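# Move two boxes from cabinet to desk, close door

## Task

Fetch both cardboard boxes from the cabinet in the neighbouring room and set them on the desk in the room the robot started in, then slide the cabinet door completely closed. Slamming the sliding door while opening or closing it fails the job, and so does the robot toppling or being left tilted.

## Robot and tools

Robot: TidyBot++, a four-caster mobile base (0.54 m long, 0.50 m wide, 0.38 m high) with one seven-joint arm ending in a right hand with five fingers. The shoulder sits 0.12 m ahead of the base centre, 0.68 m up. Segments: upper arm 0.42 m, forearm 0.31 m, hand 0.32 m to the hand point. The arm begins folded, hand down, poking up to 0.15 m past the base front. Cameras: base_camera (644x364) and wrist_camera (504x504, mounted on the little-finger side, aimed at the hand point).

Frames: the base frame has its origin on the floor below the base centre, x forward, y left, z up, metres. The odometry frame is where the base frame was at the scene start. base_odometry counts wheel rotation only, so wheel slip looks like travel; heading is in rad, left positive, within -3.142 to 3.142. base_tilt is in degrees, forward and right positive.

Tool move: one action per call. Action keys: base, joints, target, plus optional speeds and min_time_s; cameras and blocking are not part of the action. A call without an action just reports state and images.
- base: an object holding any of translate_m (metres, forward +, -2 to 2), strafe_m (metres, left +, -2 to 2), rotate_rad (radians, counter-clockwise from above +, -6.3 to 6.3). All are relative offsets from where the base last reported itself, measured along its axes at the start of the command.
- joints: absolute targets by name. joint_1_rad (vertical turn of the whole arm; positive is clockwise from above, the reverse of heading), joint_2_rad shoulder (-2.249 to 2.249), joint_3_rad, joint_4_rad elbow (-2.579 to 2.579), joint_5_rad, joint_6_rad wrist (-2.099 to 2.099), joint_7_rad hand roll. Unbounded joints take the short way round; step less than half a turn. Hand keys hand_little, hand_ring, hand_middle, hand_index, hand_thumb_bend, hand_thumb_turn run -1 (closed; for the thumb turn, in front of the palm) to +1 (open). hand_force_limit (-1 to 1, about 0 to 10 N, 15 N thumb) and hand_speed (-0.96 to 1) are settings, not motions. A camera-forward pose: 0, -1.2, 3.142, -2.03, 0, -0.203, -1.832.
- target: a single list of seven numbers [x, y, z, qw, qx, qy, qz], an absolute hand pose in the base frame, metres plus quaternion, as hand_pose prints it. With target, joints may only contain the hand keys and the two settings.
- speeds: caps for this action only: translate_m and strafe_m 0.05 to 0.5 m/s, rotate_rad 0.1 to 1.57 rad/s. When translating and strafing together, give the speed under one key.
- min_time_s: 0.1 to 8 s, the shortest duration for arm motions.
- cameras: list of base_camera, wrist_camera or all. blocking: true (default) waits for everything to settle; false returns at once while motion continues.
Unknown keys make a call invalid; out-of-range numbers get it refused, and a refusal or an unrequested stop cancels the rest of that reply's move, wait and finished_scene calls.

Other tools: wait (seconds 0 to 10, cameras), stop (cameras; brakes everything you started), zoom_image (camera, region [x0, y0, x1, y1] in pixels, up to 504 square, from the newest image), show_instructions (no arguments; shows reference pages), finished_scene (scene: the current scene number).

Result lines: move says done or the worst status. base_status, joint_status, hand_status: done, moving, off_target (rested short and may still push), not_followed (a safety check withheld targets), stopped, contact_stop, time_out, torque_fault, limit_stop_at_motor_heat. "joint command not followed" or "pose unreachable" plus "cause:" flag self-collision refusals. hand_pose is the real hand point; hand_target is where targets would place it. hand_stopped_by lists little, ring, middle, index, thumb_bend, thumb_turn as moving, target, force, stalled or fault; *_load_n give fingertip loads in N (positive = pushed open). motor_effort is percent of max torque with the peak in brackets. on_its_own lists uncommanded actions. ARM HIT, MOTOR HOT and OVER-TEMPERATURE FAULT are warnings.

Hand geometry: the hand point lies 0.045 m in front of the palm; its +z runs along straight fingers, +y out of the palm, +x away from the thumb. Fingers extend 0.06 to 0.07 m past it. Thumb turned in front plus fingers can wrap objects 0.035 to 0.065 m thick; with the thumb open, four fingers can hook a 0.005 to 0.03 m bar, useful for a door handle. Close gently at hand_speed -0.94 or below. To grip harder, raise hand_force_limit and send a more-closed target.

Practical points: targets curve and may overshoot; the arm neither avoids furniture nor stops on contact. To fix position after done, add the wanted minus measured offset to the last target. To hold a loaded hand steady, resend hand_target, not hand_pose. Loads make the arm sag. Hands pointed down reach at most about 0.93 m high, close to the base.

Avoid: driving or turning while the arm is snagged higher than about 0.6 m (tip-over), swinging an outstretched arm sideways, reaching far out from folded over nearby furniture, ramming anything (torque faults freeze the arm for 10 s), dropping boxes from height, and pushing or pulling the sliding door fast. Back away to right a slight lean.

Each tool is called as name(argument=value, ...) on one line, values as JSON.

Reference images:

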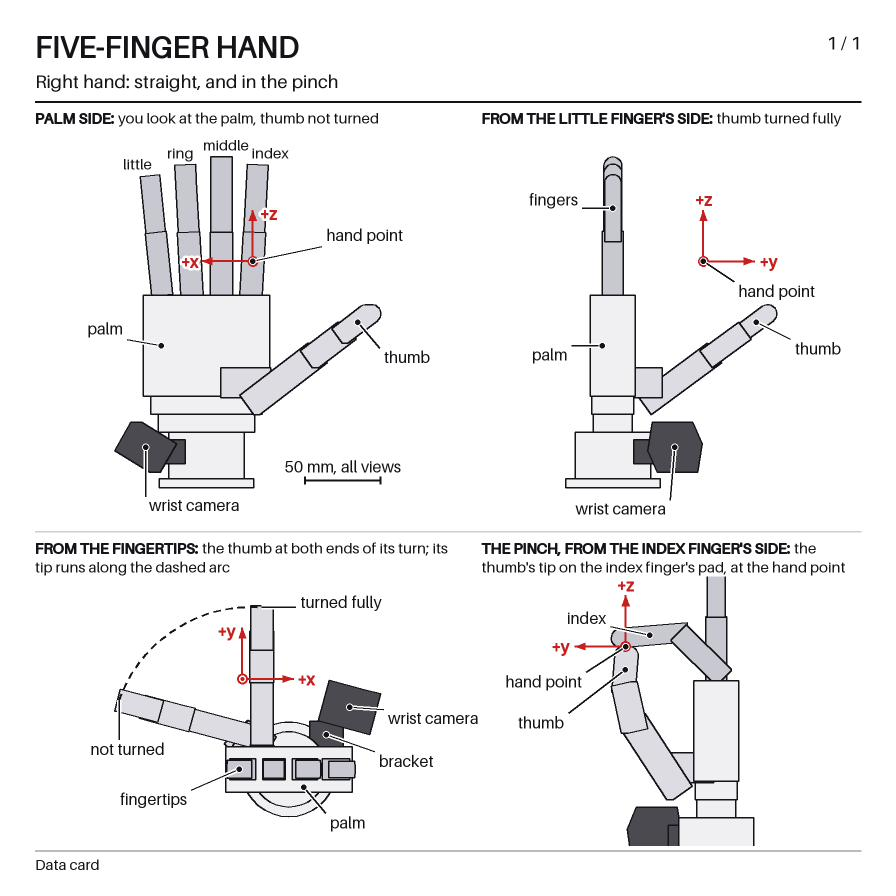

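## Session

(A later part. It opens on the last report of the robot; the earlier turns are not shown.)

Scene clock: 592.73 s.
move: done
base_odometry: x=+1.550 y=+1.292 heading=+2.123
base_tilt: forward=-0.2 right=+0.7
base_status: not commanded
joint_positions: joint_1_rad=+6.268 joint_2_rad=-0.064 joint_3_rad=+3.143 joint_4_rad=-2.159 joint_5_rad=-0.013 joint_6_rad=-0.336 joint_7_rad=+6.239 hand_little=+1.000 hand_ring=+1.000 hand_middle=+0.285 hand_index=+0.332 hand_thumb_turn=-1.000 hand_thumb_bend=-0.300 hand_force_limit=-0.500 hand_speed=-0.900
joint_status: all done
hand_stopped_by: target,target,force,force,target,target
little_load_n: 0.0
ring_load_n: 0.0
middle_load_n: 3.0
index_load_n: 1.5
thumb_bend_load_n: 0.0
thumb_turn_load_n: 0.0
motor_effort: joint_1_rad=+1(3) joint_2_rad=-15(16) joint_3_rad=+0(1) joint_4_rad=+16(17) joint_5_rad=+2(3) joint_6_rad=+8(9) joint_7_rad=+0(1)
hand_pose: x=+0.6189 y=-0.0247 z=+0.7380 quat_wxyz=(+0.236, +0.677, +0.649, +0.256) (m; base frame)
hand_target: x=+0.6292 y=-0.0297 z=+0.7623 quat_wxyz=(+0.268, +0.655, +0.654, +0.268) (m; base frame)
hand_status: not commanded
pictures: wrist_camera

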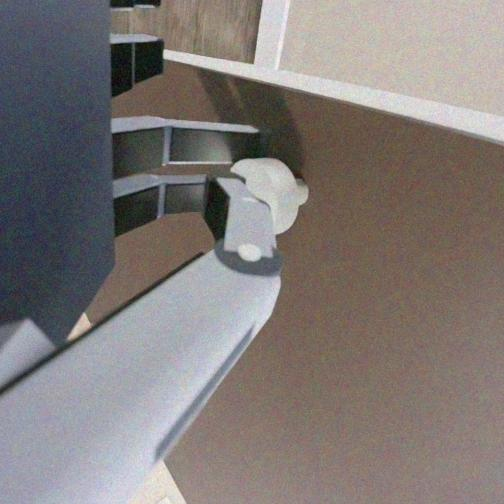

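move(joints={"hand_thumb_bend":0.4,"hand_index":0.55,"hand_middle":0.55,"hand_speed":-0.6})

move(base={"translate_m":0.01}, speeds={"translate_m":0.05}, cameras=["wrist_camera"])

move(joints={"hand_index":-0.2,"hand_middle":-0.2,"hand_speed":-0.9,"hand_force_limit":-0.6}, cameras=["wrist_camera"])

move(joints={"hand_thumb_bend":-0.3,"hand_force_limit":-0.5}, cameras=["wrist_camera"])

Scene clock: 606.63 s.
move: done
base_odometry: x=+1.550 y=+1.292 heading=+2.123
base_tilt: forward=-0.2 right=+0.7
base_status: not commanded
joint_positions: joint_1_rad=+6.268 joint_2_rad=-0.068 joint_3_rad=+3.143 joint_4_rad=-2.159 joint_5_rad=-0.013 joint_6_rad=-0.336 joint_7_rad=+6.239 hand_little=+1.000 hand_ring=+1.000 hand_middle=+0.550 hand_index=+0.550 hand_thumb_turn=-1.000 hand_thumb_bend=+0.400 hand_force_limit=-0.500 hand_speed=-0.600
joint_status: all done
hand_stopped_by: target,target,target,target,target,target
little_load_n: 0.0
ring_load_n: 0.0
middle_load_n: 0.0
index_load_n: 0.0
thumb_bend_load_n: 0.0
thumb_turn_load_n: 0.0
motor_effort: joint_1_rad=+1(2) joint_2_rad=-11(14) joint_3_rad=+0(1) joint_4_rad=+14(17) joint_5_rad=+1(2) joint_6_rad=+5(9) joint_7_rad=+0(1)
hand_pose: x=+0.6187 y=-0.0247 z=+0.7398 quat_wxyz=(+0.237, +0.676, +0.649, +0.257) (m; base frame)
hand_target: x=+0.6292 y=-0.0297 z=+0.7623 quat_wxyz=(+0.268, +0.655, +0.654, +0.268) (m; base frame)
hand_status: not commanded
pictures: none

Scene clock: 607.30 s.
move: done
base_odometry: x=+1.545 y=+1.301 heading=+2.123
base_tilt: forward=-0.2 right=+0.7
base_status: done
joint_positions: joint_1_rad=+6.268 joint_2_rad=-0.068 joint_3_rad=+3.143 joint_4_rad=-2.159 joint_5_rad=-0.013 joint_6_rad=-0.336 joint_7_rad=+6.239 hand_little=+1.000 hand_ring=+1.000 hand_middle=+0.550 hand_index=+0.550 hand_thumb_turn=-1.000 hand_thumb_bend=+0.400 hand_force_limit=-0.500 hand_speed=-0.600
joint_status: not commanded
hand_stopped_by: target,target,target,target,target,target
little_load_n: 0.0
ring_load_n: 0.0
middle_load_n: 0.0
index_load_n: 0.0
thumb_bend_load_n: 0.0
thumb_turn_load_n: 0.0
motor_effort: joint_1_rad=+1(2) joint_2_rad=-12(14) joint_3_rad=+0(2) joint_4_rad=+14(14) joint_5_rad=+2(2) joint_6_rad=+5(6) joint_7_rad=+0(1)
hand_pose: x=+0.6187 y=-0.0247 z=+0.7402 quat_wxyz=(+0.237, +0.676, +0.649, +0.257) (m; base frame)
hand_target: x=+0.6292 y=-0.0297 z=+0.7623 quat_wxyz=(+0.268, +0.655, +0.654, +0.268) (m; base frame)
hand_status: not commanded
pictures: wrist_camera

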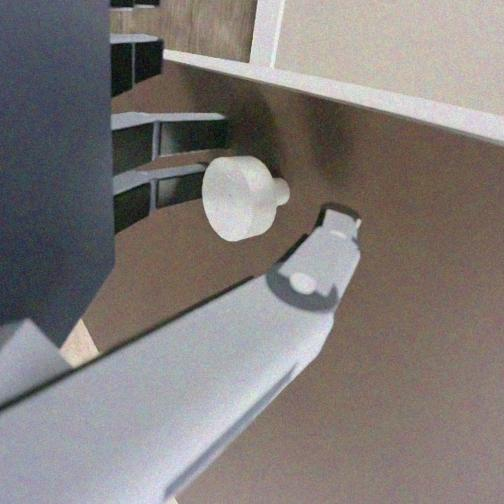

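Scene clock: 610.17 s.
move: off_target
base_odometry: x=+1.545 y=+1.301 heading=+2.123
base_tilt: forward=-0.2 right=+0.7
base_status: not commanded
joint_positions: joint_1_rad=+6.268 joint_2_rad=-0.067 joint_3_rad=+3.143 joint_4_rad=-2.160 joint_5_rad=-0.013 joint_6_rad=-0.336 joint_7_rad=+6.239 hand_little=+1.000 hand_ring=+1.000 hand_middle=+0.309 hand_index=+0.356 hand_thumb_turn=-1.000 hand_thumb_bend=+0.400 hand_force_limit=-0.600 hand_speed=-0.900
joint_status: hand_middle off_target (ended at +0.309, target -0.200); hand_index off_target (ended at +0.356, target -0.200); the others done
hand_stopped_by: target,target,force,force,target,target
little_load_n: 0.0
ring_load_n: 0.0
middle_load_n: 1.5
index_load_n: 0.0
thumb_bend_load_n: 0.0
thumb_turn_load_n: 0.0
motor_effort: joint_1_rad=+0(2) joint_2_rad=-12(16) joint_3_rad=+0(1) joint_4_rad=+16(17) joint_5_rad=+1(2) joint_6_rad=+8(9) joint_7_rad=+1(1)
hand_pose: x=+0.6186 y=-0.0247 z=+0.7394 quat_wxyz=(+0.236, +0.676, +0.649, +0.257) (m; base frame)
hand_target: x=+0.6292 y=-0.0297 z=+0.7623 quat_wxyz=(+0.268, +0.655, +0.654, +0.268) (m; base frame)
hand_status: not commanded
pictures: wrist_camera

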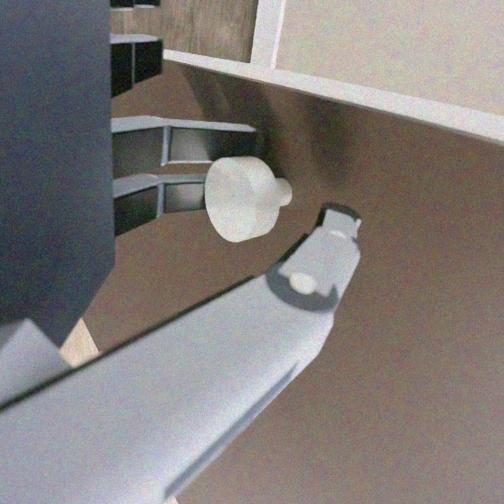

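Scene clock: 615.50 s.
move: done
base_odometry: x=+1.545 y=+1.301 heading=+2.123
base_tilt: forward=-0.2 right=+0.7
base_status: not commanded
joint_positions: joint_1_rad=+6.268 joint_2_rad=-0.067 joint_3_rad=+3.143 joint_4_rad=-2.160 joint_5_rad=-0.013 joint_6_rad=-0.336 joint_7_rad=+6.239 hand_little=+1.000 hand_ring=+1.000 hand_middle=+0.309 hand_index=+0.356 hand_thumb_turn=-1.000 hand_thumb_bend=-0.300 hand_force_limit=-0.500 hand_speed=-0.900
joint_status: all done
hand_stopped_by: target,target,force,force,target,target
little_load_n: 0.0
ring_load_n: 0.0
middle_load_n: 1.5
index_load_n: 0.5
thumb_bend_load_n: 0.0
thumb_turn_load_n: 0.0
motor_effort: joint_1_rad=+1(2) joint_2_rad=-12(13) joint_3_rad=+0(1) joint_4_rad=+16(16) joint_5_rad=+1(3) joint_6_rad=+8(9) joint_7_rad=+1(2)
hand_pose: x=+0.6186 y=-0.0247 z=+0.7394 quat_wxyz=(+0.236, +0.676, +0.649, +0.257) (m; base frame)
hand_target: x=+0.6292 y=-0.0297 z=+0.7623 quat_wxyz=(+0.268, +0.655, +0.654, +0.268) (m; base frame)
hand_status: not commanded
pictures: wrist_camera

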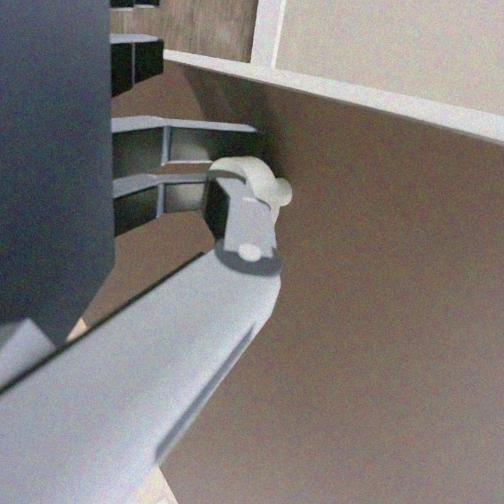

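move(joints={"hand_thumb_bend":0.0,"hand_index":-0.3,"hand_middle":-0.3,"hand_force_limit":0.3}, cameras=["wrist_camera"])

Scene clock: 621.10 s.
move: off_target
base_odometry: x=+1.545 y=+1.301 heading=+2.123
base_tilt: forward=-0.2 right=+0.7
base_status: not commanded
joint_positions: joint_1_rad=+6.268 joint_2_rad=-0.047 joint_3_rad=+3.142 joint_4_rad=-2.171 joint_5_rad=-0.013 joint_6_rad=-0.336 joint_7_rad=+6.239 hand_little=+1.000 hand_ring=+1.000 hand_middle=+0.060 hand_index=+0.125 hand_thumb_turn=-1.000 hand_thumb_bend=-0.008 hand_force_limit=+0.300 hand_speed=-0.900
joint_status: hand_middle off_target (ended at +0.060, target -0.300); hand_index off_target (ended at +0.125, target -0.300); the others done
hand_stopped_by: target,target,force,force,target,target
little_load_n: 0.0
ring_load_n: 0.0
middle_load_n: 2.5
index_load_n: 0.0
thumb_bend_load_n: -9.0
thumb_turn_load_n: -1.5
motor_effort: joint_1_rad=+4(5) joint_2_rad=-16(20) joint_3_rad=+2(3) joint_4_rad=+20(22) joint_5_rad=+2(3) joint_6_rad=+12(13) joint_7_rad=+1(1)
hand_pose: x=+0.6153 y=-0.0241 z=+0.7235 quat_wxyz=(+0.226, +0.680, +0.653, +0.246) (m; base frame)
hand_target: x=+0.6292 y=-0.0297 z=+0.7623 quat_wxyz=(+0.268, +0.655, +0.654, +0.268) (m; base frame)
hand_status: not commanded
pictures: wrist_camera

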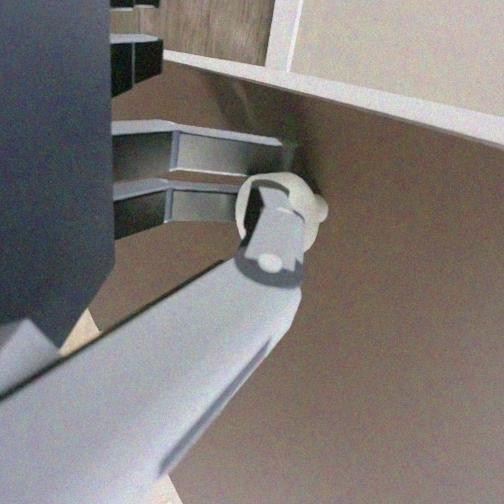

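move(joints={"hand_thumb_bend":0.5,"hand_speed":-0.7}, cameras=["wrist_camera"])

Scene clock: 627.90 s.
move: done
base_odometry: x=+1.545 y=+1.300 heading=+2.123
base_tilt: forward=-0.2 right=+0.7
base_status: not commanded
joint_positions: joint_1_rad=+6.268 joint_2_rad=-0.047 joint_3_rad=+3.142 joint_4_rad=-2.205 joint_5_rad=-0.013 joint_6_rad=-0.336 joint_7_rad=+6.239 hand_little=+1.000 hand_ring=+1.000 hand_middle=+0.060 hand_index=+0.125 hand_thumb_turn=-1.000 hand_thumb_bend=+0.489 hand_force_limit=+0.300 hand_speed=-0.700
joint_status: all done
hand_stopped_by: target,target,force,force,stalled,target
little_load_n: 0.0
ring_load_n: 0.0
middle_load_n: 0.0
index_load_n: 0.0
thumb_bend_load_n: -13.0
thumb_turn_load_n: -2.5
motor_effort: joint_1_rad=+2(4) joint_2_rad=-16(17) joint_3_rad=+1(3) joint_4_rad=+25(27) joint_5_rad=+2(3) joint_6_rad=+16(19) joint_7_rad=+1(2)
hand_pose: x=+0.6021 y=-0.0243 z=+0.7061 quat_wxyz=(+0.215, +0.684, +0.657, +0.234) (m; base frame)
hand_target: x=+0.6292 y=-0.0297 z=+0.7623 quat_wxyz=(+0.268, +0.655, +0.654, +0.268) (m; base frame)
hand_status: not commanded
pictures: wrist_camera

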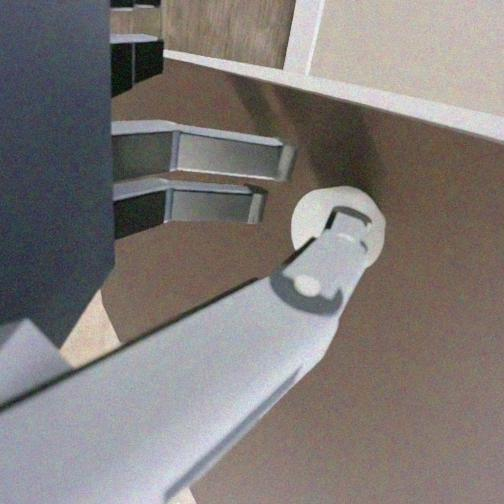

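move(base={"translate_m":-0.05}, speeds={"translate_m":0.08})

move(joints={"joint_2_rad":-0.083,"joint_4_rad":-2.15,"joint_6_rad":-0.294,"hand_thumb_bend":0.45,"hand_index":0.55,"hand_middle":0.55,"hand_speed":-0.6}, cameras=["wrist_camera"])

Scene clock: 634.40 s.
move: done
base_odometry: x=+1.571 y=+1.258 heading=+2.123
base_tilt: forward=-0.3 right=+0.7
base_status: done
joint_positions: joint_1_rad=+6.272 joint_2_rad=-0.071 joint_3_rad=+3.139 joint_4_rad=-2.175 joint_5_rad=-0.013 joint_6_rad=-0.319 joint_7_rad=+6.240 hand_little=+1.000 hand_ring=+1.000 hand_middle=+0.060 hand_index=+0.125 hand_thumb_turn=-1.000 hand_thumb_bend=+0.492 hand_force_limit=+0.300 hand_speed=-0.700
joint_status: not commanded
hand_stopped_by: target,target,force,force,stalled,target
little_load_n: 0.0
ring_load_n: 0.0
middle_load_n: 0.0
index_load_n: 0.0
thumb_bend_load_n: 0.0
thumb_turn_load_n: 0.0
motor_effort: joint_1_rad=+0(6) joint_2_rad=-12(23) joint_3_rad=-1(4) joint_4_rad=+13(24) joint_5_rad=+1(3) joint_6_rad=+6(16) joint_7_rad=+0(1)
hand_pose: x=+0.6162 y=-0.0247 z=+0.7373 quat_wxyz=(+0.238, +0.675, +0.648, +0.258) (m; base frame)
hand_target: x=+0.6292 y=-0.0297 z=+0.7623 quat_wxyz=(+0.268, +0.655, +0.654, +0.268) (m; base frame)
hand_status: not commanded
pictures: none

Scene clock: 635.33 s.
move: done
base_odometry: x=+1.571 y=+1.258 heading=+2.123
base_tilt: forward=-0.3 right=+0.7
base_status: not commanded
joint_positions: joint_1_rad=+6.272 joint_2_rad=-0.071 joint_3_rad=+3.139 joint_4_rad=-2.175 joint_5_rad=-0.013 joint_6_rad=-0.319 joint_7_rad=+6.240 hand_little=+1.000 hand_ring=+1.000 hand_middle=+0.550 hand_index=+0.550 hand_thumb_turn=-1.000 hand_thumb_bend=+0.450 hand_force_limit=+0.300 hand_speed=-0.600
joint_status: all done
hand_stopped_by: target,target,target,target,target,target
little_load_n: 0.0
ring_load_n: 0.0
middle_load_n: 0.0
index_load_n: 0.0
thumb_bend_load_n: 0.0
thumb_turn_load_n: 0.0
motor_effort: joint_1_rad=+1(2) joint_2_rad=-12(12) joint_3_rad=+0(1) joint_4_rad=+13(14) joint_5_rad=+2(2) joint_6_rad=+5(6) joint_7_rad=+0(1)
hand_pose: x=+0.6162 y=-0.0247 z=+0.7373 quat_wxyz=(+0.238, +0.675, +0.648, +0.258) (m; base frame)
hand_target: x=+0.6300 y=-0.0297 z=+0.7650 quat_wxyz=(+0.269, +0.654, +0.654, +0.269) (m; base frame)
hand_status: not commanded
pictures: wrist_camera

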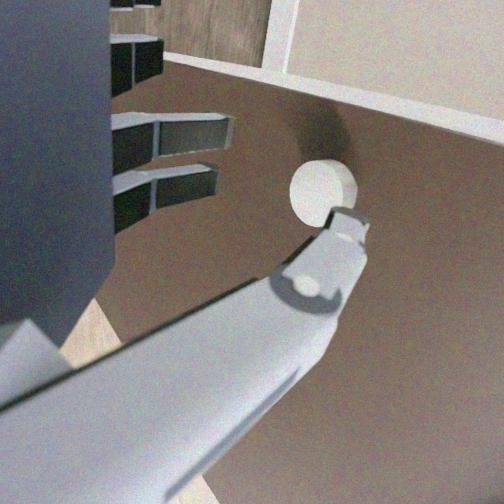

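move(base={"translate_m":0.052}, speeds={"translate_m":0.06}, cameras=["wrist_camera"])

move(joints={"hand_index":-0.3,"hand_middle":-0.3,"hand_force_limit":0.0,"hand_speed":-0.9}, cameras=["wrist_camera"])

Scene clock: 639.57 s.
move: done
base_odometry: x=+1.544 y=+1.302 heading=+2.123
base_tilt: forward=-0.2 right=+0.7
base_status: done
joint_positions: joint_1_rad=+6.272 joint_2_rad=-0.072 joint_3_rad=+3.139 joint_4_rad=-2.175 joint_5_rad=-0.013 joint_6_rad=-0.319 joint_7_rad=+6.240 hand_little=+1.000 hand_ring=+1.000 hand_middle=+0.550 hand_index=+0.550 hand_thumb_turn=-1.000 hand_thumb_bend=+0.450 hand_force_limit=+0.300 hand_speed=-0.600
joint_status: not commanded
hand_stopped_by: target,target,target,target,target,target
little_load_n: 0.0
ring_load_n: 0.0
middle_load_n: 0.0
index_load_n: 0.0
thumb_bend_load_n: 0.0
thumb_turn_load_n: 0.0
motor_effort: joint_1_rad=+1(2) joint_2_rad=-11(14) joint_3_rad=+0(1) joint_4_rad=+13(14) joint_5_rad=+2(2) joint_6_rad=+5(6) joint_7_rad=+0(1)
hand_pose: x=+0.6161 y=-0.0247 z=+0.7380 quat_wxyz=(+0.239, +0.675, +0.648, +0.259) (m; base frame)
hand_target: x=+0.6300 y=-0.0297 z=+0.7650 quat_wxyz=(+0.269, +0.654, +0.654, +0.269) (m; base frame)
hand_status: not commanded
pictures: wrist_camera

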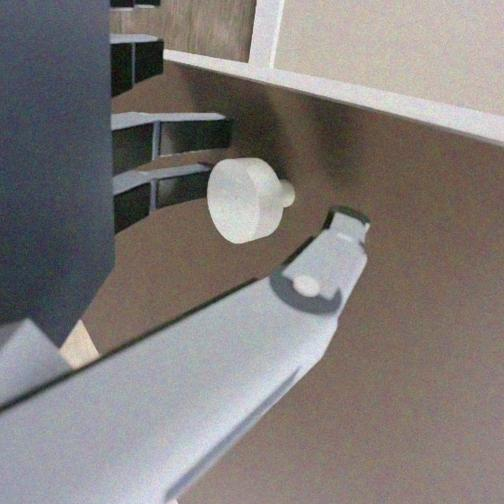

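Scene clock: 642.80 s.
move: off_target
base_odometry: x=+1.544 y=+1.302 heading=+2.123
base_tilt: forward=-0.2 right=+0.6
base_status: not commanded
joint_positions: joint_1_rad=+6.272 joint_2_rad=-0.069 joint_3_rad=+3.139 joint_4_rad=-2.175 joint_5_rad=-0.013 joint_6_rad=-0.319 joint_7_rad=+6.240 hand_little=+1.000 hand_ring=+1.000 hand_middle=+0.245 hand_index=+0.319 hand_thumb_turn=-1.000 hand_thumb_bend=+0.450 hand_force_limit=+0.000 hand_speed=-0.900
joint_status: hand_middle off_target (ended at +0.245, target -0.300); hand_index off_target (ended at +0.319, target -0.300); the others done
hand_stopped_by: target,target,force,force,target,target
little_load_n: -0.5
ring_load_n: 0.0
middle_load_n: 2.0
index_load_n: 0.0
thumb_bend_load_n: 0.0
thumb_turn_load_n: 0.0
motor_effort: joint_1_rad=+3(4) joint_2_rad=-13(16) joint_3_rad=+1(2) joint_4_rad=+15(18) joint_5_rad=+2(3) joint_6_rad=+6(10) joint_7_rad=+0(1)
hand_pose: x=+0.6163 y=-0.0245 z=+0.7365 quat_wxyz=(+0.238, +0.676, +0.649, +0.258) (m; base frame)
hand_target: x=+0.6300 y=-0.0297 z=+0.7650 quat_wxyz=(+0.269, +0.654, +0.654, +0.269) (m; base frame)
hand_status: not commanded
pictures: wrist_camera

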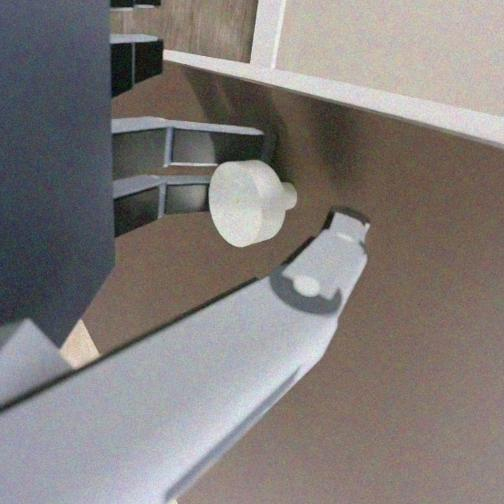

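move(joints={"hand_index":-0.35,"hand_middle":-0.35,"hand_force_limit":0.3,"hand_speed":-0.9}, cameras=["wrist_camera"])

Scene clock: 645.50 s.
move: off_target
base_odometry: x=+1.544 y=+1.302 heading=+2.123
base_tilt: forward=-0.2 right=+0.7
base_status: not commanded
joint_positions: joint_1_rad=+6.272 joint_2_rad=-0.054 joint_3_rad=+3.139 joint_4_rad=-2.175 joint_5_rad=-0.013 joint_6_rad=-0.319 joint_7_rad=+6.240 hand_little=+1.000 hand_ring=+1.000 hand_middle=+0.107 hand_index=+0.163 hand_thumb_turn=-1.000 hand_thumb_bend=+0.450 hand_force_limit=+0.300 hand_speed=-0.900
joint_status: hand_middle off_target (ended at +0.107, target -0.350); hand_index off_target (ended at +0.163, target -0.350); the others done
hand_stopped_by: target,target,force,force,target,target
little_load_n: 0.0
ring_load_n: 0.0
middle_load_n: 1.0
index_load_n: 5.5
thumb_bend_load_n: 0.0
thumb_turn_load_n: 0.0
motor_effort: joint_1_rad=+3(5) joint_2_rad=-17(19) joint_3_rad=+2(2) joint_4_rad=+18(21) joint_5_rad=+2(3) joint_6_rad=+10(13) joint_7_rad=-1(1)
hand_pose: x=+0.6170 y=-0.0245 z=+0.7287 quat_wxyz=(+0.233, +0.677, +0.651, +0.252) (m; base frame)
hand_target: x=+0.6300 y=-0.0297 z=+0.7650 quat_wxyz=(+0.269, +0.654, +0.654, +0.269) (m; base frame)
hand_status: not commanded
pictures: wrist_camera

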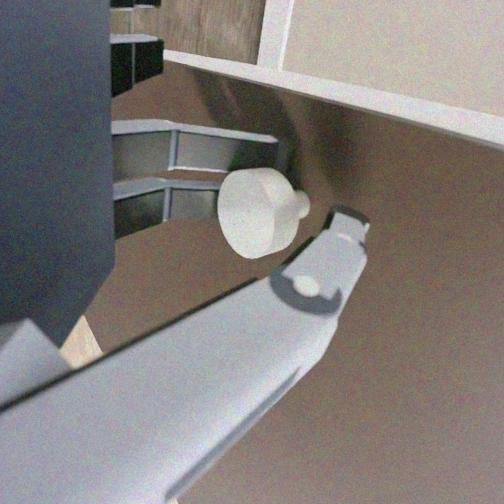

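Now close the thumb from above.

move(joints={"hand_thumb_bend":-0.35,"hand_force_limit":-0.2,"hand_speed":-0.9}, cameras=["wrist_camera"])

Scene clock: 650.27 s.
move: off_target
base_odometry: x=+1.544 y=+1.302 heading=+2.123
base_tilt: forward=-0.2 right=+0.7
base_status: not commanded
joint_positions: joint_1_rad=+6.272 joint_2_rad=-0.054 joint_3_rad=+3.139 joint_4_rad=-2.175 joint_5_rad=-0.013 joint_6_rad=-0.319 joint_7_rad=+6.240 hand_little=+1.000 hand_ring=+1.000 hand_middle=+0.107 hand_index=+0.163 hand_thumb_turn=-1.000 hand_thumb_bend=+0.201 hand_force_limit=-0.200 hand_speed=-0.900
joint_status: hand_thumb_bend off_target (ended at +0.201, target -0.350); the others done
hand_stopped_by: target,target,force,force,force,target
little_load_n: 0.0
ring_load_n: -0.5
middle_load_n: 2.0
index_load_n: 6.5
thumb_bend_load_n: 6.0
thumb_turn_load_n: 0.0
motor_effort: joint_1_rad=+3(4) joint_2_rad=-15(18) joint_3_rad=+1(3) joint_4_rad=+17(18) joint_5_rad=+2(3) joint_6_rad=+9(11) joint_7_rad=+0(1)
hand_pose: x=+0.6170 y=-0.0245 z=+0.7287 quat_wxyz=(+0.233, +0.677, +0.651, +0.252) (m; base frame)
hand_target: x=+0.6300 y=-0.0297 z=+0.7650 quat_wxyz=(+0.269, +0.654, +0.654, +0.269) (m; base frame)
hand_status: not commanded
pictures: wrist_camera

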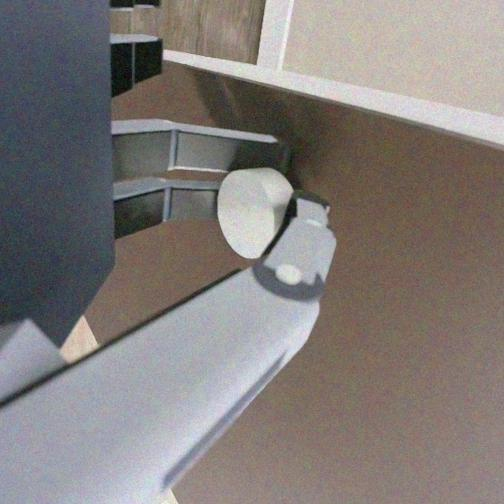

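move(joints={"hand_thumb_bend":-0.4,"hand_force_limit":0.1})

move(base={"translate_m":-0.03}, speeds={"translate_m":0.05}, cameras=["all"])

Scene clock: 653.97 s.
move: off_target
base_odometry: x=+1.544 y=+1.302 heading=+2.123
base_tilt: forward=-0.2 right=+0.7
base_status: not commanded
joint_positions: joint_1_rad=+6.272 joint_2_rad=-0.054 joint_3_rad=+3.139 joint_4_rad=-2.175 joint_5_rad=-0.013 joint_6_rad=-0.319 joint_7_rad=+6.240 hand_little=+1.000 hand_ring=+1.000 hand_middle=+0.107 hand_index=+0.163 hand_thumb_turn=-1.000 hand_thumb_bend=+0.192 hand_force_limit=+0.100 hand_speed=-0.900
joint_status: hand_thumb_bend off_target (ended at +0.192, target -0.400); the others done
hand_stopped_by: target,target,force,force,force,target
little_load_n: 0.0
ring_load_n: 0.5
middle_load_n: 2.0
index_load_n: 7.0
thumb_bend_load_n: 8.5
thumb_turn_load_n: 0.0
motor_effort: joint_1_rad=+3(4) joint_2_rad=-15(16) joint_3_rad=+1(2) joint_4_rad=+16(17) joint_5_rad=+2(3) joint_6_rad=+9(9) joint_7_rad=-1(1)
hand_pose: x=+0.6170 y=-0.0245 z=+0.7287 quat_wxyz=(+0.233, +0.677, +0.651, +0.252) (m; base frame)
hand_target: x=+0.6300 y=-0.0297 z=+0.7650 quat_wxyz=(+0.269, +0.654, +0.654, +0.269) (m; base frame)
hand_status: not commanded
pictures: none

Scene clock: 655.00 s.
move: done
base_odometry: x=+1.560 y=+1.277 heading=+2.123
base_tilt: forward=-0.2 right=+0.7
base_status: done
joint_positions: joint_1_rad=+6.274 joint_2_rad=-0.054 joint_3_rad=+3.140 joint_4_rad=-2.175 joint_5_rad=-0.013 joint_6_rad=-0.319 joint_7_rad=+6.240 hand_little=+1.000 hand_ring=+1.000 hand_middle=+0.107 hand_index=+0.163 hand_thumb_turn=-1.000 hand_thumb_bend=+0.192 hand_force_limit=+0.100 hand_speed=-0.900
joint_status: not commanded
hand_stopped_by: target,target,force,force,force,target
little_load_n: 0.0
ring_load_n: 0.0
middle_load_n: 2.0
index_load_n: 10.0
thumb_bend_load_n: 6.5
thumb_turn_load_n: 1.0
motor_effort: joint_1_rad=+0(4) joint_2_rad=-17(17) joint_3_rad=-2(4) joint_4_rad=+15(20) joint_5_rad=+1(3) joint_6_rad=+7(10) joint_7_rad=+1(1)
hand_pose: x=+0.6169 y=-0.0263 z=+0.7287 quat_wxyz=(+0.233, +0.679, +0.649, +0.252) (m; base frame)
hand_target: x=+0.6300 y=-0.0297 z=+0.7650 quat_wxyz=(+0.269, +0.654, +0.654, +0.269) (m; base frame)
hand_status: not commanded
pictures: base_camera, wrist_camera

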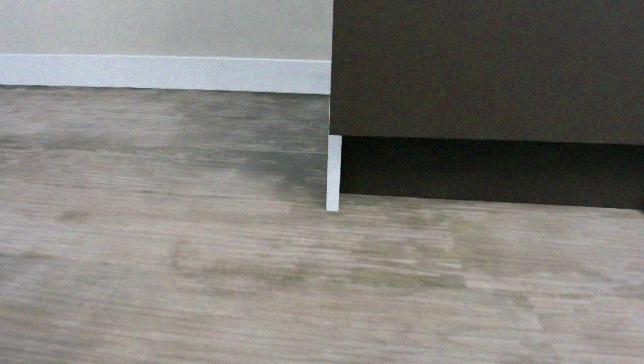

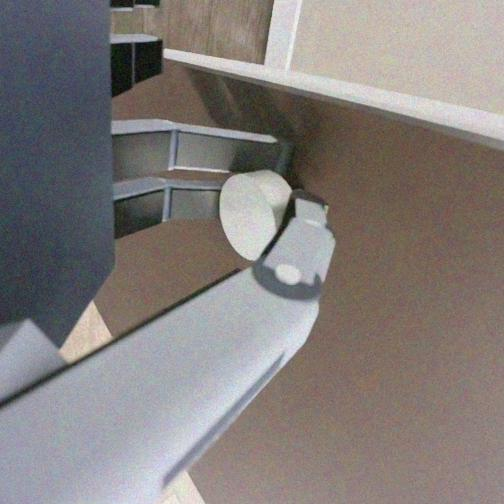

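move(base={"translate_m":-0.06,"strafe_m":-0.006}, speeds={"translate_m":0.06}, cameras=["all"])

Scene clock: 659.40 s.
move: done
base_odometry: x=+1.596 y=+1.229 heading=+2.123
base_tilt: forward=-0.3 right=+0.7
base_status: done
joint_positions: joint_1_rad=+6.277 joint_2_rad=-0.053 joint_3_rad=+3.142 joint_4_rad=-2.175 joint_5_rad=-0.013 joint_6_rad=-0.319 joint_7_rad=+6.240 hand_little=+1.000 hand_ring=+1.000 hand_middle=+0.107 hand_index=+0.164 hand_thumb_turn=-1.000 hand_thumb_bend=+0.191 hand_force_limit=+0.100 hand_speed=-0.900
joint_status: not commanded
hand_stopped_by: target,target,force,force,force,target
little_load_n: 0.0
ring_load_n: 0.0
middle_load_n: -0.5
index_load_n: 13.0
thumb_bend_load_n: 3.0
thumb_turn_load_n: 0.0
motor_effort: joint_1_rad=-1(2) joint_2_rad=-18(19) joint_3_rad=-2(4) joint_4_rad=+18(21) joint_5_rad=+1(2) joint_6_rad=+10(12) joint_7_rad=+2(2)
hand_pose: x=+0.6168 y=-0.0285 z=+0.7284 quat_wxyz=(+0.233, +0.680, +0.648, +0.251) (m; base frame)
hand_target: x=+0.6300 y=-0.0297 z=+0.7650 quat_wxyz=(+0.269, +0.654, +0.654, +0.269) (m; base frame)
hand_status: not commanded
pictures: base_camera, wrist_camera

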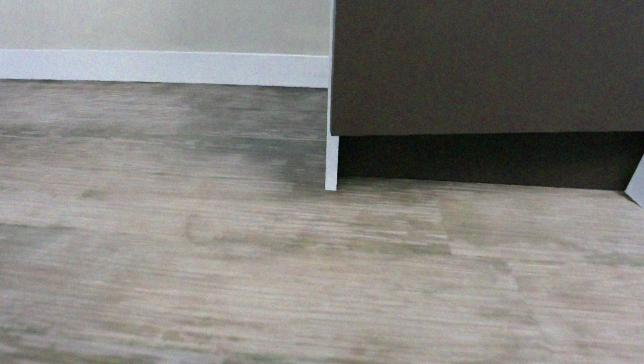

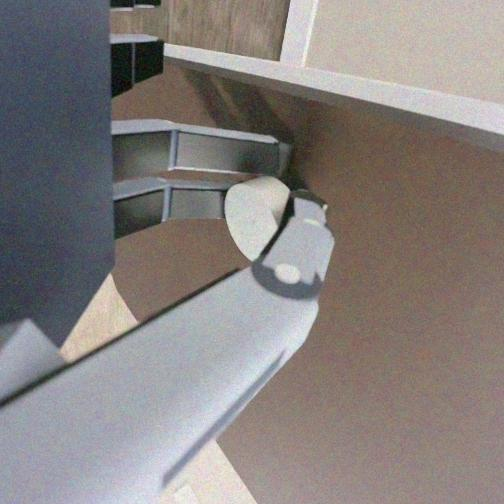

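move(base={"translate_m":-0.052,"strafe_m":-0.075,"rotate_rad":0.1}, speeds={"translate_m":0.06,"rotate_rad":0.1}, cameras=["all"])

Scene clock: 666.33 s.
move: done
base_odometry: x=+1.687 y=+1.224 heading=+2.224
base_tilt: forward=-0.2 right=+0.7
base_status: done
joint_positions: joint_1_rad=+6.284 joint_2_rad=-0.053 joint_3_rad=+3.138 joint_4_rad=-2.175 joint_5_rad=-0.013 joint_6_rad=-0.319 joint_7_rad=+6.240 hand_little=+1.000 hand_ring=+1.000 hand_middle=+0.107 hand_index=+0.164 hand_thumb_turn=-1.000 hand_thumb_bend=+0.191 hand_force_limit=+0.100 hand_speed=-0.900
joint_status: not commanded
hand_stopped_by: target,target,force,force,force,target
little_load_n: 0.0
ring_load_n: 0.0
middle_load_n: -1.0
index_load_n: 12.5
thumb_bend_load_n: 2.5
thumb_turn_load_n: -1.0
motor_effort: joint_1_rad=+2(6) joint_2_rad=-17(19) joint_3_rad=+1(7) joint_4_rad=+18(20) joint_5_rad=+1(3) joint_6_rad=+10(11) joint_7_rad=+0(2)
hand_pose: x=+0.6167 y=-0.0299 z=+0.7284 quat_wxyz=(+0.234, +0.681, +0.647, +0.251) (m; base frame)
hand_target: x=+0.6300 y=-0.0297 z=+0.7650 quat_wxyz=(+0.269, +0.654, +0.654, +0.269) (m; base frame)
hand_status: not commanded
pictures: base_camera, wrist_camera

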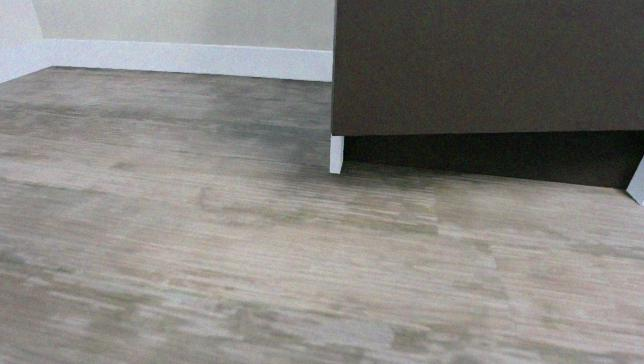

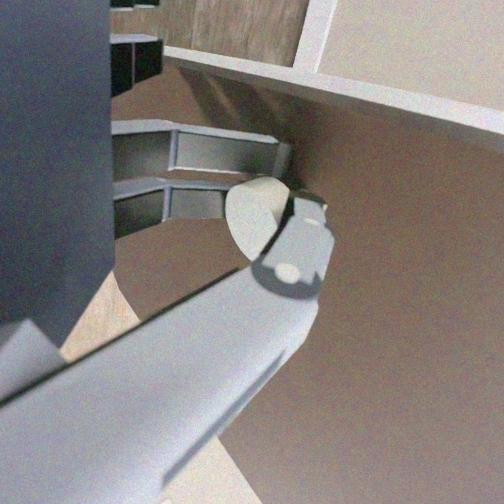

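move(base={"translate_m":-0.105,"strafe_m":-0.20,"rotate_rad":0.25}, speeds={"translate_m":0.09,"rotate_rad":0.1}, cameras=["all"])

Scene clock: 675.50 s.
move: done
base_odometry: x=+1.910 y=+1.262 heading=+2.475
base_tilt: forward=-0.2 right=+0.6
base_status: done
joint_positions: joint_1_rad=+6.280 joint_2_rad=-0.053 joint_3_rad=+3.140 joint_4_rad=-2.176 joint_5_rad=-0.013 joint_6_rad=-0.319 joint_7_rad=+6.241 hand_little=+1.000 hand_ring=+1.000 hand_middle=+0.107 hand_index=+0.164 hand_thumb_turn=-1.000 hand_thumb_bend=+0.191 hand_force_limit=+0.100 hand_speed=-0.900
joint_status: not commanded
hand_stopped_by: target,target,force,force,force,target
little_load_n: 0.0
ring_load_n: 0.0
middle_load_n: -1.0
index_load_n: 12.0
thumb_bend_load_n: 2.5
thumb_turn_load_n: -1.5
motor_effort: joint_1_rad=+1(6) joint_2_rad=-17(19) joint_3_rad=+1(4) joint_4_rad=+19(21) joint_5_rad=+1(3) joint_6_rad=+9(13) joint_7_rad=+0(2)
hand_pose: x=+0.6168 y=-0.0291 z=+0.7283 quat_wxyz=(+0.234, +0.680, +0.648, +0.251) (m; base frame)
hand_target: x=+0.6300 y=-0.0297 z=+0.7650 quat_wxyz=(+0.269, +0.654, +0.654, +0.269) (m; base frame)
hand_status: not commanded
pictures: base_camera, wrist_camera

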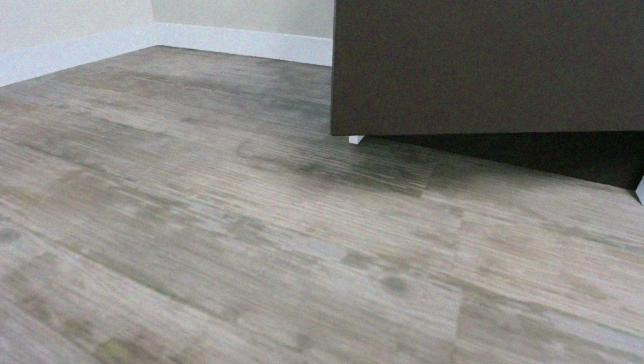

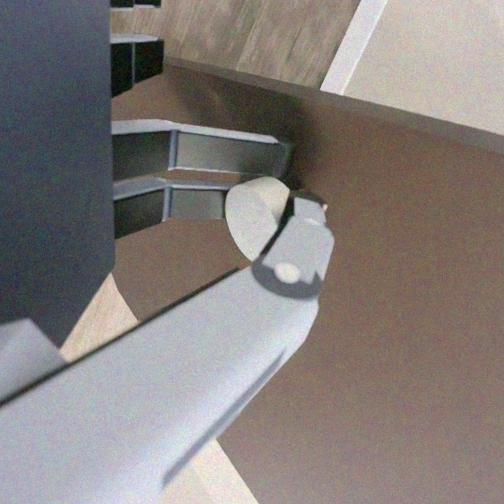

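Works perfectly. Continue.

move(base={"translate_m":-0.105,"strafe_m":-0.20,"rotate_rad":0.25}, speeds={"translate_m":0.09,"rotate_rad":0.1}, cameras=["wrist_camera"])

move(base={"translate_m":-0.105,"strafe_m":-0.20,"rotate_rad":0.25}, speeds={"translate_m":0.09,"rotate_rad":0.1}, cameras=["all"])

Scene clock: 681.53 s.
move: done
base_odometry: x=+2.116 y=+1.355 heading=+2.725
base_tilt: forward=-0.3 right=+0.7
base_status: done
joint_positions: joint_1_rad=+6.279 joint_2_rad=-0.053 joint_3_rad=+3.138 joint_4_rad=-2.176 joint_5_rad=-0.013 joint_6_rad=-0.319 joint_7_rad=+6.241 hand_little=+1.000 hand_ring=+1.000 hand_middle=+0.107 hand_index=+0.164 hand_thumb_turn=-1.000 hand_thumb_bend=+0.191 hand_force_limit=+0.100 hand_speed=-0.900
joint_status: not commanded
hand_stopped_by: target,target,force,force,force,target
little_load_n: 0.0
ring_load_n: 0.0
middle_load_n: -1.0
index_load_n: 11.5
thumb_bend_load_n: 2.0
thumb_turn_load_n: -1.5
motor_effort: joint_1_rad=+0(6) joint_2_rad=-16(18) joint_3_rad=-1(5) joint_4_rad=+18(21) joint_5_rad=+1(4) joint_6_rad=+9(12) joint_7_rad=+1(2)
hand_pose: x=+0.6168 y=-0.0278 z=+0.7282 quat_wxyz=(+0.233, +0.679, +0.649, +0.251) (m; base frame)
hand_target: x=+0.6300 y=-0.0297 z=+0.7650 quat_wxyz=(+0.269, +0.654, +0.654, +0.269) (m; base frame)
hand_status: not commanded
pictures: wrist_camera

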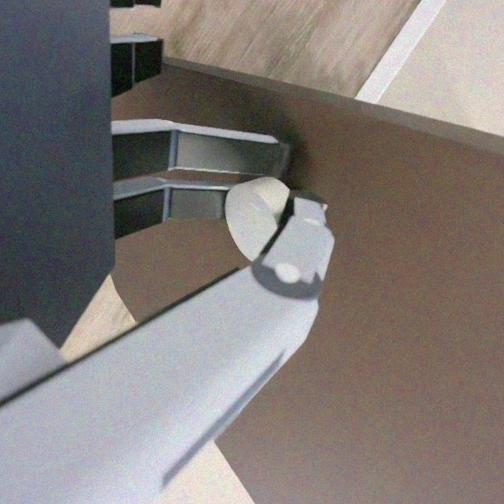

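Scene clock: 685.00 s.
move: done
base_odometry: x=+2.293 y=+1.495 heading=+2.976
base_tilt: forward=-0.2 right=+0.7
base_status: done
joint_positions: joint_1_rad=+6.277 joint_2_rad=-0.053 joint_3_rad=+3.136 joint_4_rad=-2.176 joint_5_rad=-0.013 joint_6_rad=-0.319 joint_7_rad=+6.242 hand_little=+1.000 hand_ring=+1.000 hand_middle=+0.107 hand_index=+0.164 hand_thumb_turn=-1.000 hand_thumb_bend=+0.191 hand_force_limit=+0.100 hand_speed=-0.900
joint_status: not commanded
hand_stopped_by: target,target,force,force,force,target
little_load_n: 0.0
ring_load_n: 0.0
middle_load_n: -0.5
index_load_n: 11.0
thumb_bend_load_n: 2.0
thumb_turn_load_n: -1.5
motor_effort: joint_1_rad=+2(6) joint_2_rad=-16(17) joint_3_rad=+0(5) joint_4_rad=+18(22) joint_5_rad=+2(4) joint_6_rad=+10(13) joint_7_rad=+0(2)
hand_pose: x=+0.6168 y=-0.0257 z=+0.7281 quat_wxyz=(+0.233, +0.678, +0.651, +0.251) (m; base frame)
hand_target: x=+0.6300 y=-0.0297 z=+0.7650 quat_wxyz=(+0.269, +0.654, +0.654, +0.269) (m; base frame)
hand_status: not commanded
pictures: base_camera, wrist_camera

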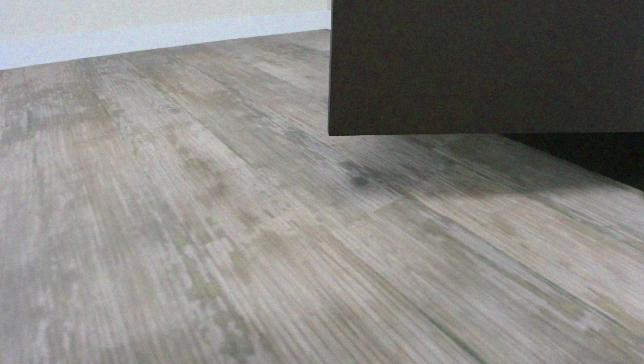

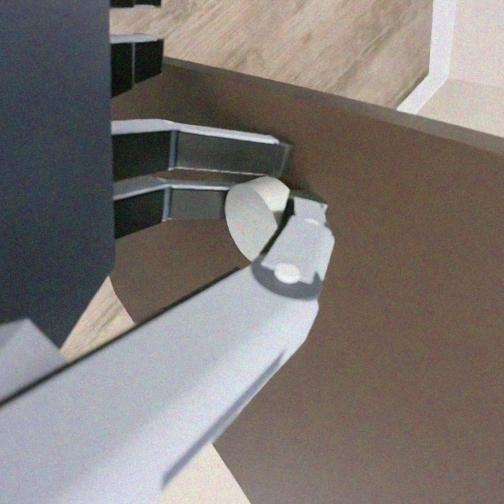

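move(base={"translate_m":-0.105,"strafe_m":-0.20,"rotate_rad":0.25}, speeds={"translate_m":0.09,"rotate_rad":0.1}, cameras=["wrist_camera"])

move(base={"translate_m":-0.105,"strafe_m":-0.20,"rotate_rad":0.25}, speeds={"translate_m":0.09,"rotate_rad":0.1}, cameras=["all"])

Scene clock: 692.60 s.
move: done
base_odometry: x=+2.430 y=+1.675 heading=-3.057
base_tilt: forward=-0.3 right=+0.7
base_status: done
joint_positions: joint_1_rad=+6.275 joint_2_rad=-0.053 joint_3_rad=+3.134 joint_4_rad=-2.176 joint_5_rad=-0.013 joint_6_rad=-0.319 joint_7_rad=+6.242 hand_little=+1.000 hand_ring=+1.000 hand_middle=+0.107 hand_index=+0.164 hand_thumb_turn=-1.000 hand_thumb_bend=+0.191 hand_force_limit=+0.100 hand_speed=-0.900
joint_status: not commanded
hand_stopped_by: target,target,force,force,force,target
little_load_n: 0.0
ring_load_n: 0.0
middle_load_n: 0.0
index_load_n: 10.5
thumb_bend_load_n: 2.5
thumb_turn_load_n: -2.0
motor_effort: joint_1_rad=+3(6) joint_2_rad=-16(17) joint_3_rad=+1(5) joint_4_rad=+17(21) joint_5_rad=+2(3) joint_6_rad=+9(12) joint_7_rad=+0(2)
hand_pose: x=+0.6168 y=-0.0237 z=+0.7280 quat_wxyz=(+0.232, +0.676, +0.652, +0.252) (m; base frame)
hand_target: x=+0.6300 y=-0.0297 z=+0.7650 quat_wxyz=(+0.269, +0.654, +0.654, +0.269) (m; base frame)
hand_status: not commanded
pictures: wrist_camera

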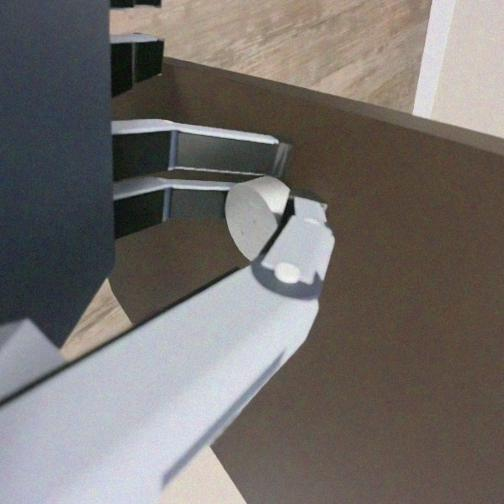

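Scene clock: 695.93 s.
move: done
base_odometry: x=+2.518 y=+1.883 heading=-2.806
base_tilt: forward=-0.2 right=+0.7
base_status: done
joint_positions: joint_1_rad=+6.273 joint_2_rad=-0.053 joint_3_rad=+3.131 joint_4_rad=-2.176 joint_5_rad=-0.013 joint_6_rad=-0.319 joint_7_rad=+6.243 hand_little=+1.000 hand_ring=+1.000 hand_middle=+0.107 hand_index=+0.164 hand_thumb_turn=-1.000 hand_thumb_bend=+0.191 hand_force_limit=+0.100 hand_speed=-0.900
joint_status: not commanded
hand_stopped_by: target,target,force,force,force,target
little_load_n: 0.0
ring_load_n: 0.0
middle_load_n: 0.0
index_load_n: 10.5
thumb_bend_load_n: 3.0
thumb_turn_load_n: -2.5
motor_effort: joint_1_rad=+2(7) joint_2_rad=-15(17) joint_3_rad=+1(6) joint_4_rad=+17(20) joint_5_rad=+2(4) joint_6_rad=+8(12) joint_7_rad=+1(1)
hand_pose: x=+0.6169 y=-0.0212 z=+0.7280 quat_wxyz=(+0.232, +0.675, +0.654, +0.252) (m; base frame)
hand_target: x=+0.6300 y=-0.0297 z=+0.7650 quat_wxyz=(+0.269, +0.654, +0.654, +0.269) (m; base frame)
hand_status: not commanded
pictures: base_camera, wrist_camera

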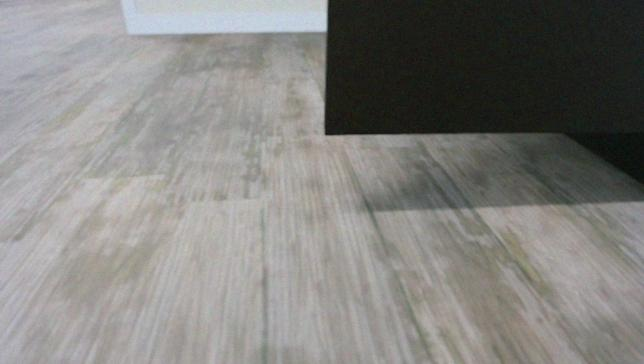

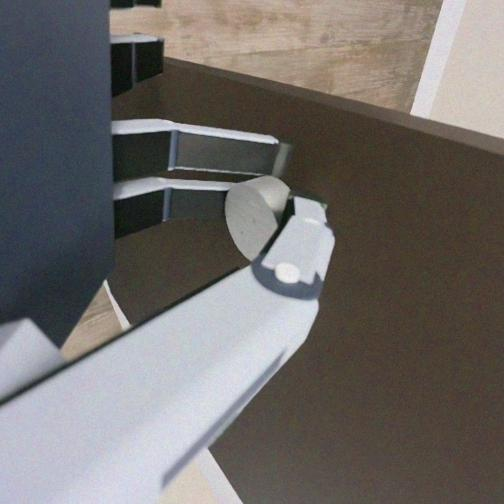

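move(joints={"hand_thumb_bend":0.45,"hand_index":0.7,"hand_middle":0.7,"hand_speed":-0.6})

move(base={"translate_m":-0.2}, speeds={"translate_m":0.1}, cameras=["all"])

Scene clock: 701.03 s.
move: done
base_odometry: x=+2.518 y=+1.883 heading=-2.806
base_tilt: forward=-0.2 right=+0.7
base_status: not commanded
joint_positions: joint_1_rad=+6.273 joint_2_rad=-0.066 joint_3_rad=+3.133 joint_4_rad=-2.175 joint_5_rad=-0.013 joint_6_rad=-0.319 joint_7_rad=+6.243 hand_little=+1.000 hand_ring=+1.000 hand_middle=+0.700 hand_index=+0.700 hand_thumb_turn=-1.000 hand_thumb_bend=+0.450 hand_force_limit=+0.100 hand_speed=-0.600
joint_status: all done
hand_stopped_by: target,target,target,target,target,target
little_load_n: 0.0
ring_load_n: 0.0
middle_load_n: 0.0
index_load_n: 0.0
thumb_bend_load_n: 0.0
thumb_turn_load_n: 0.0
motor_effort: joint_1_rad=+1(3) joint_2_rad=-11(16) joint_3_rad=+0(2) joint_4_rad=+13(17) joint_5_rad=+2(2) joint_6_rad=+5(9) joint_7_rad=+0(1)
hand_pose: x=+0.6168 y=-0.0219 z=+0.7356 quat_wxyz=(+0.237, +0.673, +0.652, +0.257) (m; base frame)
hand_target: x=+0.6300 y=-0.0297 z=+0.7650 quat_wxyz=(+0.269, +0.654, +0.654, +0.269) (m; base frame)
hand_status: not commanded
pictures: none

Scene clock: 705.80 s.
move: time_out
base_odometry: x=+2.562 y=+1.899 heading=-2.805
base_tilt: forward=-0.3 right=+0.7
base_status: translate_m time_out (by the wheels' count: -0.047 of -0.200)
joint_positions: joint_1_rad=+6.274 joint_2_rad=-0.074 joint_3_rad=+3.134 joint_4_rad=-2.175 joint_5_rad=-0.013 joint_6_rad=-0.319 joint_7_rad=+6.243 hand_little=+1.000 hand_ring=+1.000 hand_middle=+0.700 hand_index=+0.700 hand_thumb_turn=-1.000 hand_thumb_bend=+0.450 hand_force_limit=+0.100 hand_speed=-0.600
joint_status: not commanded
hand_stopped_by: target,target,target,target,target,target
little_load_n: 0.0
ring_load_n: 0.0
middle_load_n: 0.0
index_load_n: 0.0
thumb_bend_load_n: 0.0
thumb_turn_load_n: 0.0
motor_effort: joint_1_rad=+1(3) joint_2_rad=-12(17) joint_3_rad=-1(3) joint_4_rad=+14(17) joint_5_rad=+1(2) joint_6_rad=+5(8) joint_7_rad=+0(1)
hand_pose: x=+0.6163 y=-0.0231 z=+0.7395 quat_wxyz=(+0.240, +0.673, +0.650, +0.259) (m; base frame)
hand_target: x=+0.6300 y=-0.0297 z=+0.7650 quat_wxyz=(+0.269, +0.654, +0.654, +0.269) (m; base frame)
hand_status: not commanded
pictures: base_camera, wrist_camera

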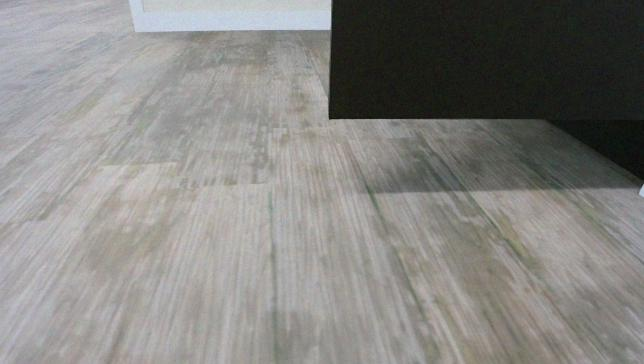

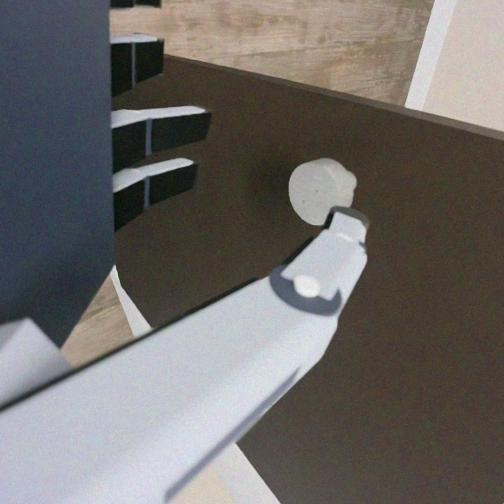

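move(joints={"joint_2_rad":-0.5,"joint_4_rad":-2.3,"joint_6_rad":-0.5}, min_time_s=2)

move(base={"strafe_m":0.55}, speeds={"strafe_m":0.2}, cameras=["all"])

Scene clock: 715.07 s.
move: done
base_odometry: x=+2.562 y=+1.899 heading=-2.805
base_tilt: forward=-0.2 right=+0.7
base_status: not commanded
joint_positions: joint_1_rad=+6.274 joint_2_rad=-0.489 joint_3_rad=+3.134 joint_4_rad=-2.269 joint_5_rad=-0.013 joint_6_rad=-0.415 joint_7_rad=+6.243 hand_little=+1.000 hand_ring=+1.000 hand_middle=+0.700 hand_index=+0.700 hand_thumb_turn=-1.000 hand_thumb_bend=+0.450 hand_force_limit=+0.100 hand_speed=-0.600
joint_status: all done
hand_stopped_by: target,target,target,target,target,target
little_load_n: 0.0
ring_load_n: 0.0
middle_load_n: 0.0
index_load_n: 0.0
thumb_bend_load_n: 0.0
thumb_turn_load_n: 0.0
motor_effort: joint_1_rad=+1(2) joint_2_rad=-1(13) joint_3_rad=+0(1) joint_4_rad=+15(16) joint_5_rad=+0(2) joint_6_rad=+7(7) joint_7_rad=+0(2)
hand_pose: x=+0.5249 y=-0.0240 z=+0.8475 quat_wxyz=(+0.311, +0.639, +0.619, +0.334) (m; base frame)
hand_target: x=+0.5037 y=-0.0296 z=+0.8099 quat_wxyz=(+0.289, +0.646, +0.645, +0.289) (m; base frame)
hand_status: not commanded
pictures: none

Scene clock: 718.57 s.
move: done
base_odometry: x=+2.744 y=+1.380 heading=-2.805
base_tilt: forward=-0.3 right=+0.7
base_status: done
joint_positions: joint_1_rad=+6.274 joint_2_rad=-0.490 joint_3_rad=+3.134 joint_4_rad=-2.269 joint_5_rad=-0.013 joint_6_rad=-0.416 joint_7_rad=+6.243 hand_little=+1.000 hand_ring=+1.000 hand_middle=+0.700 hand_index=+0.700 hand_thumb_turn=-1.000 hand_thumb_bend=+0.450 hand_force_limit=+0.100 hand_speed=-0.600
joint_status: not commanded
hand_stopped_by: target,target,target,target,target,target
little_load_n: 0.0
ring_load_n: 0.0
middle_load_n: 0.0
index_load_n: 0.0
thumb_bend_load_n: -0.5
thumb_turn_load_n: 0.0
motor_effort: joint_1_rad=+0(2) joint_2_rad=-2(3) joint_3_rad=+0(2) joint_4_rad=+16(16) joint_5_rad=+2(2) joint_6_rad=+6(7) joint_7_rad=+0(2)
hand_pose: x=+0.5248 y=-0.0240 z=+0.8474 quat_wxyz=(+0.311, +0.640, +0.619, +0.334) (m; base frame)
hand_target: x=+0.5037 y=-0.0296 z=+0.8099 quat_wxyz=(+0.289, +0.646, +0.645, +0.289) (m; base frame)
hand_status: not commanded
pictures: base_camera, wrist_camera

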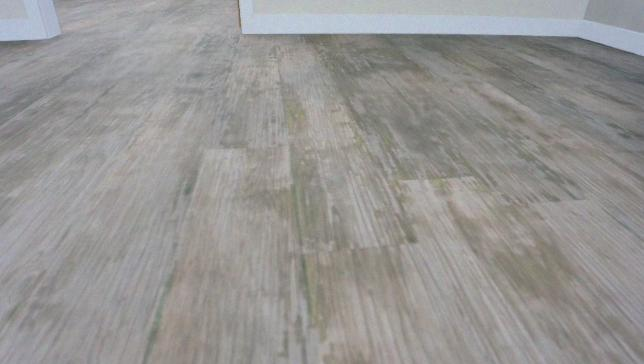

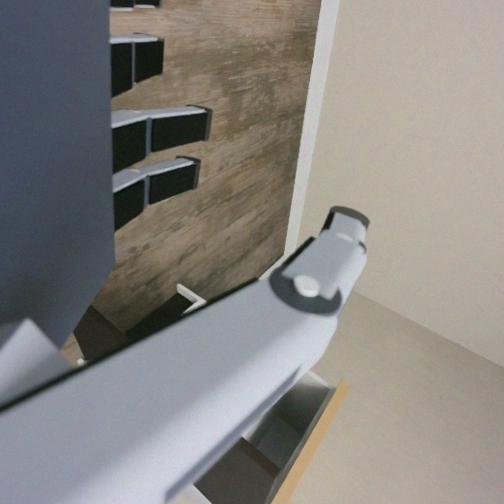

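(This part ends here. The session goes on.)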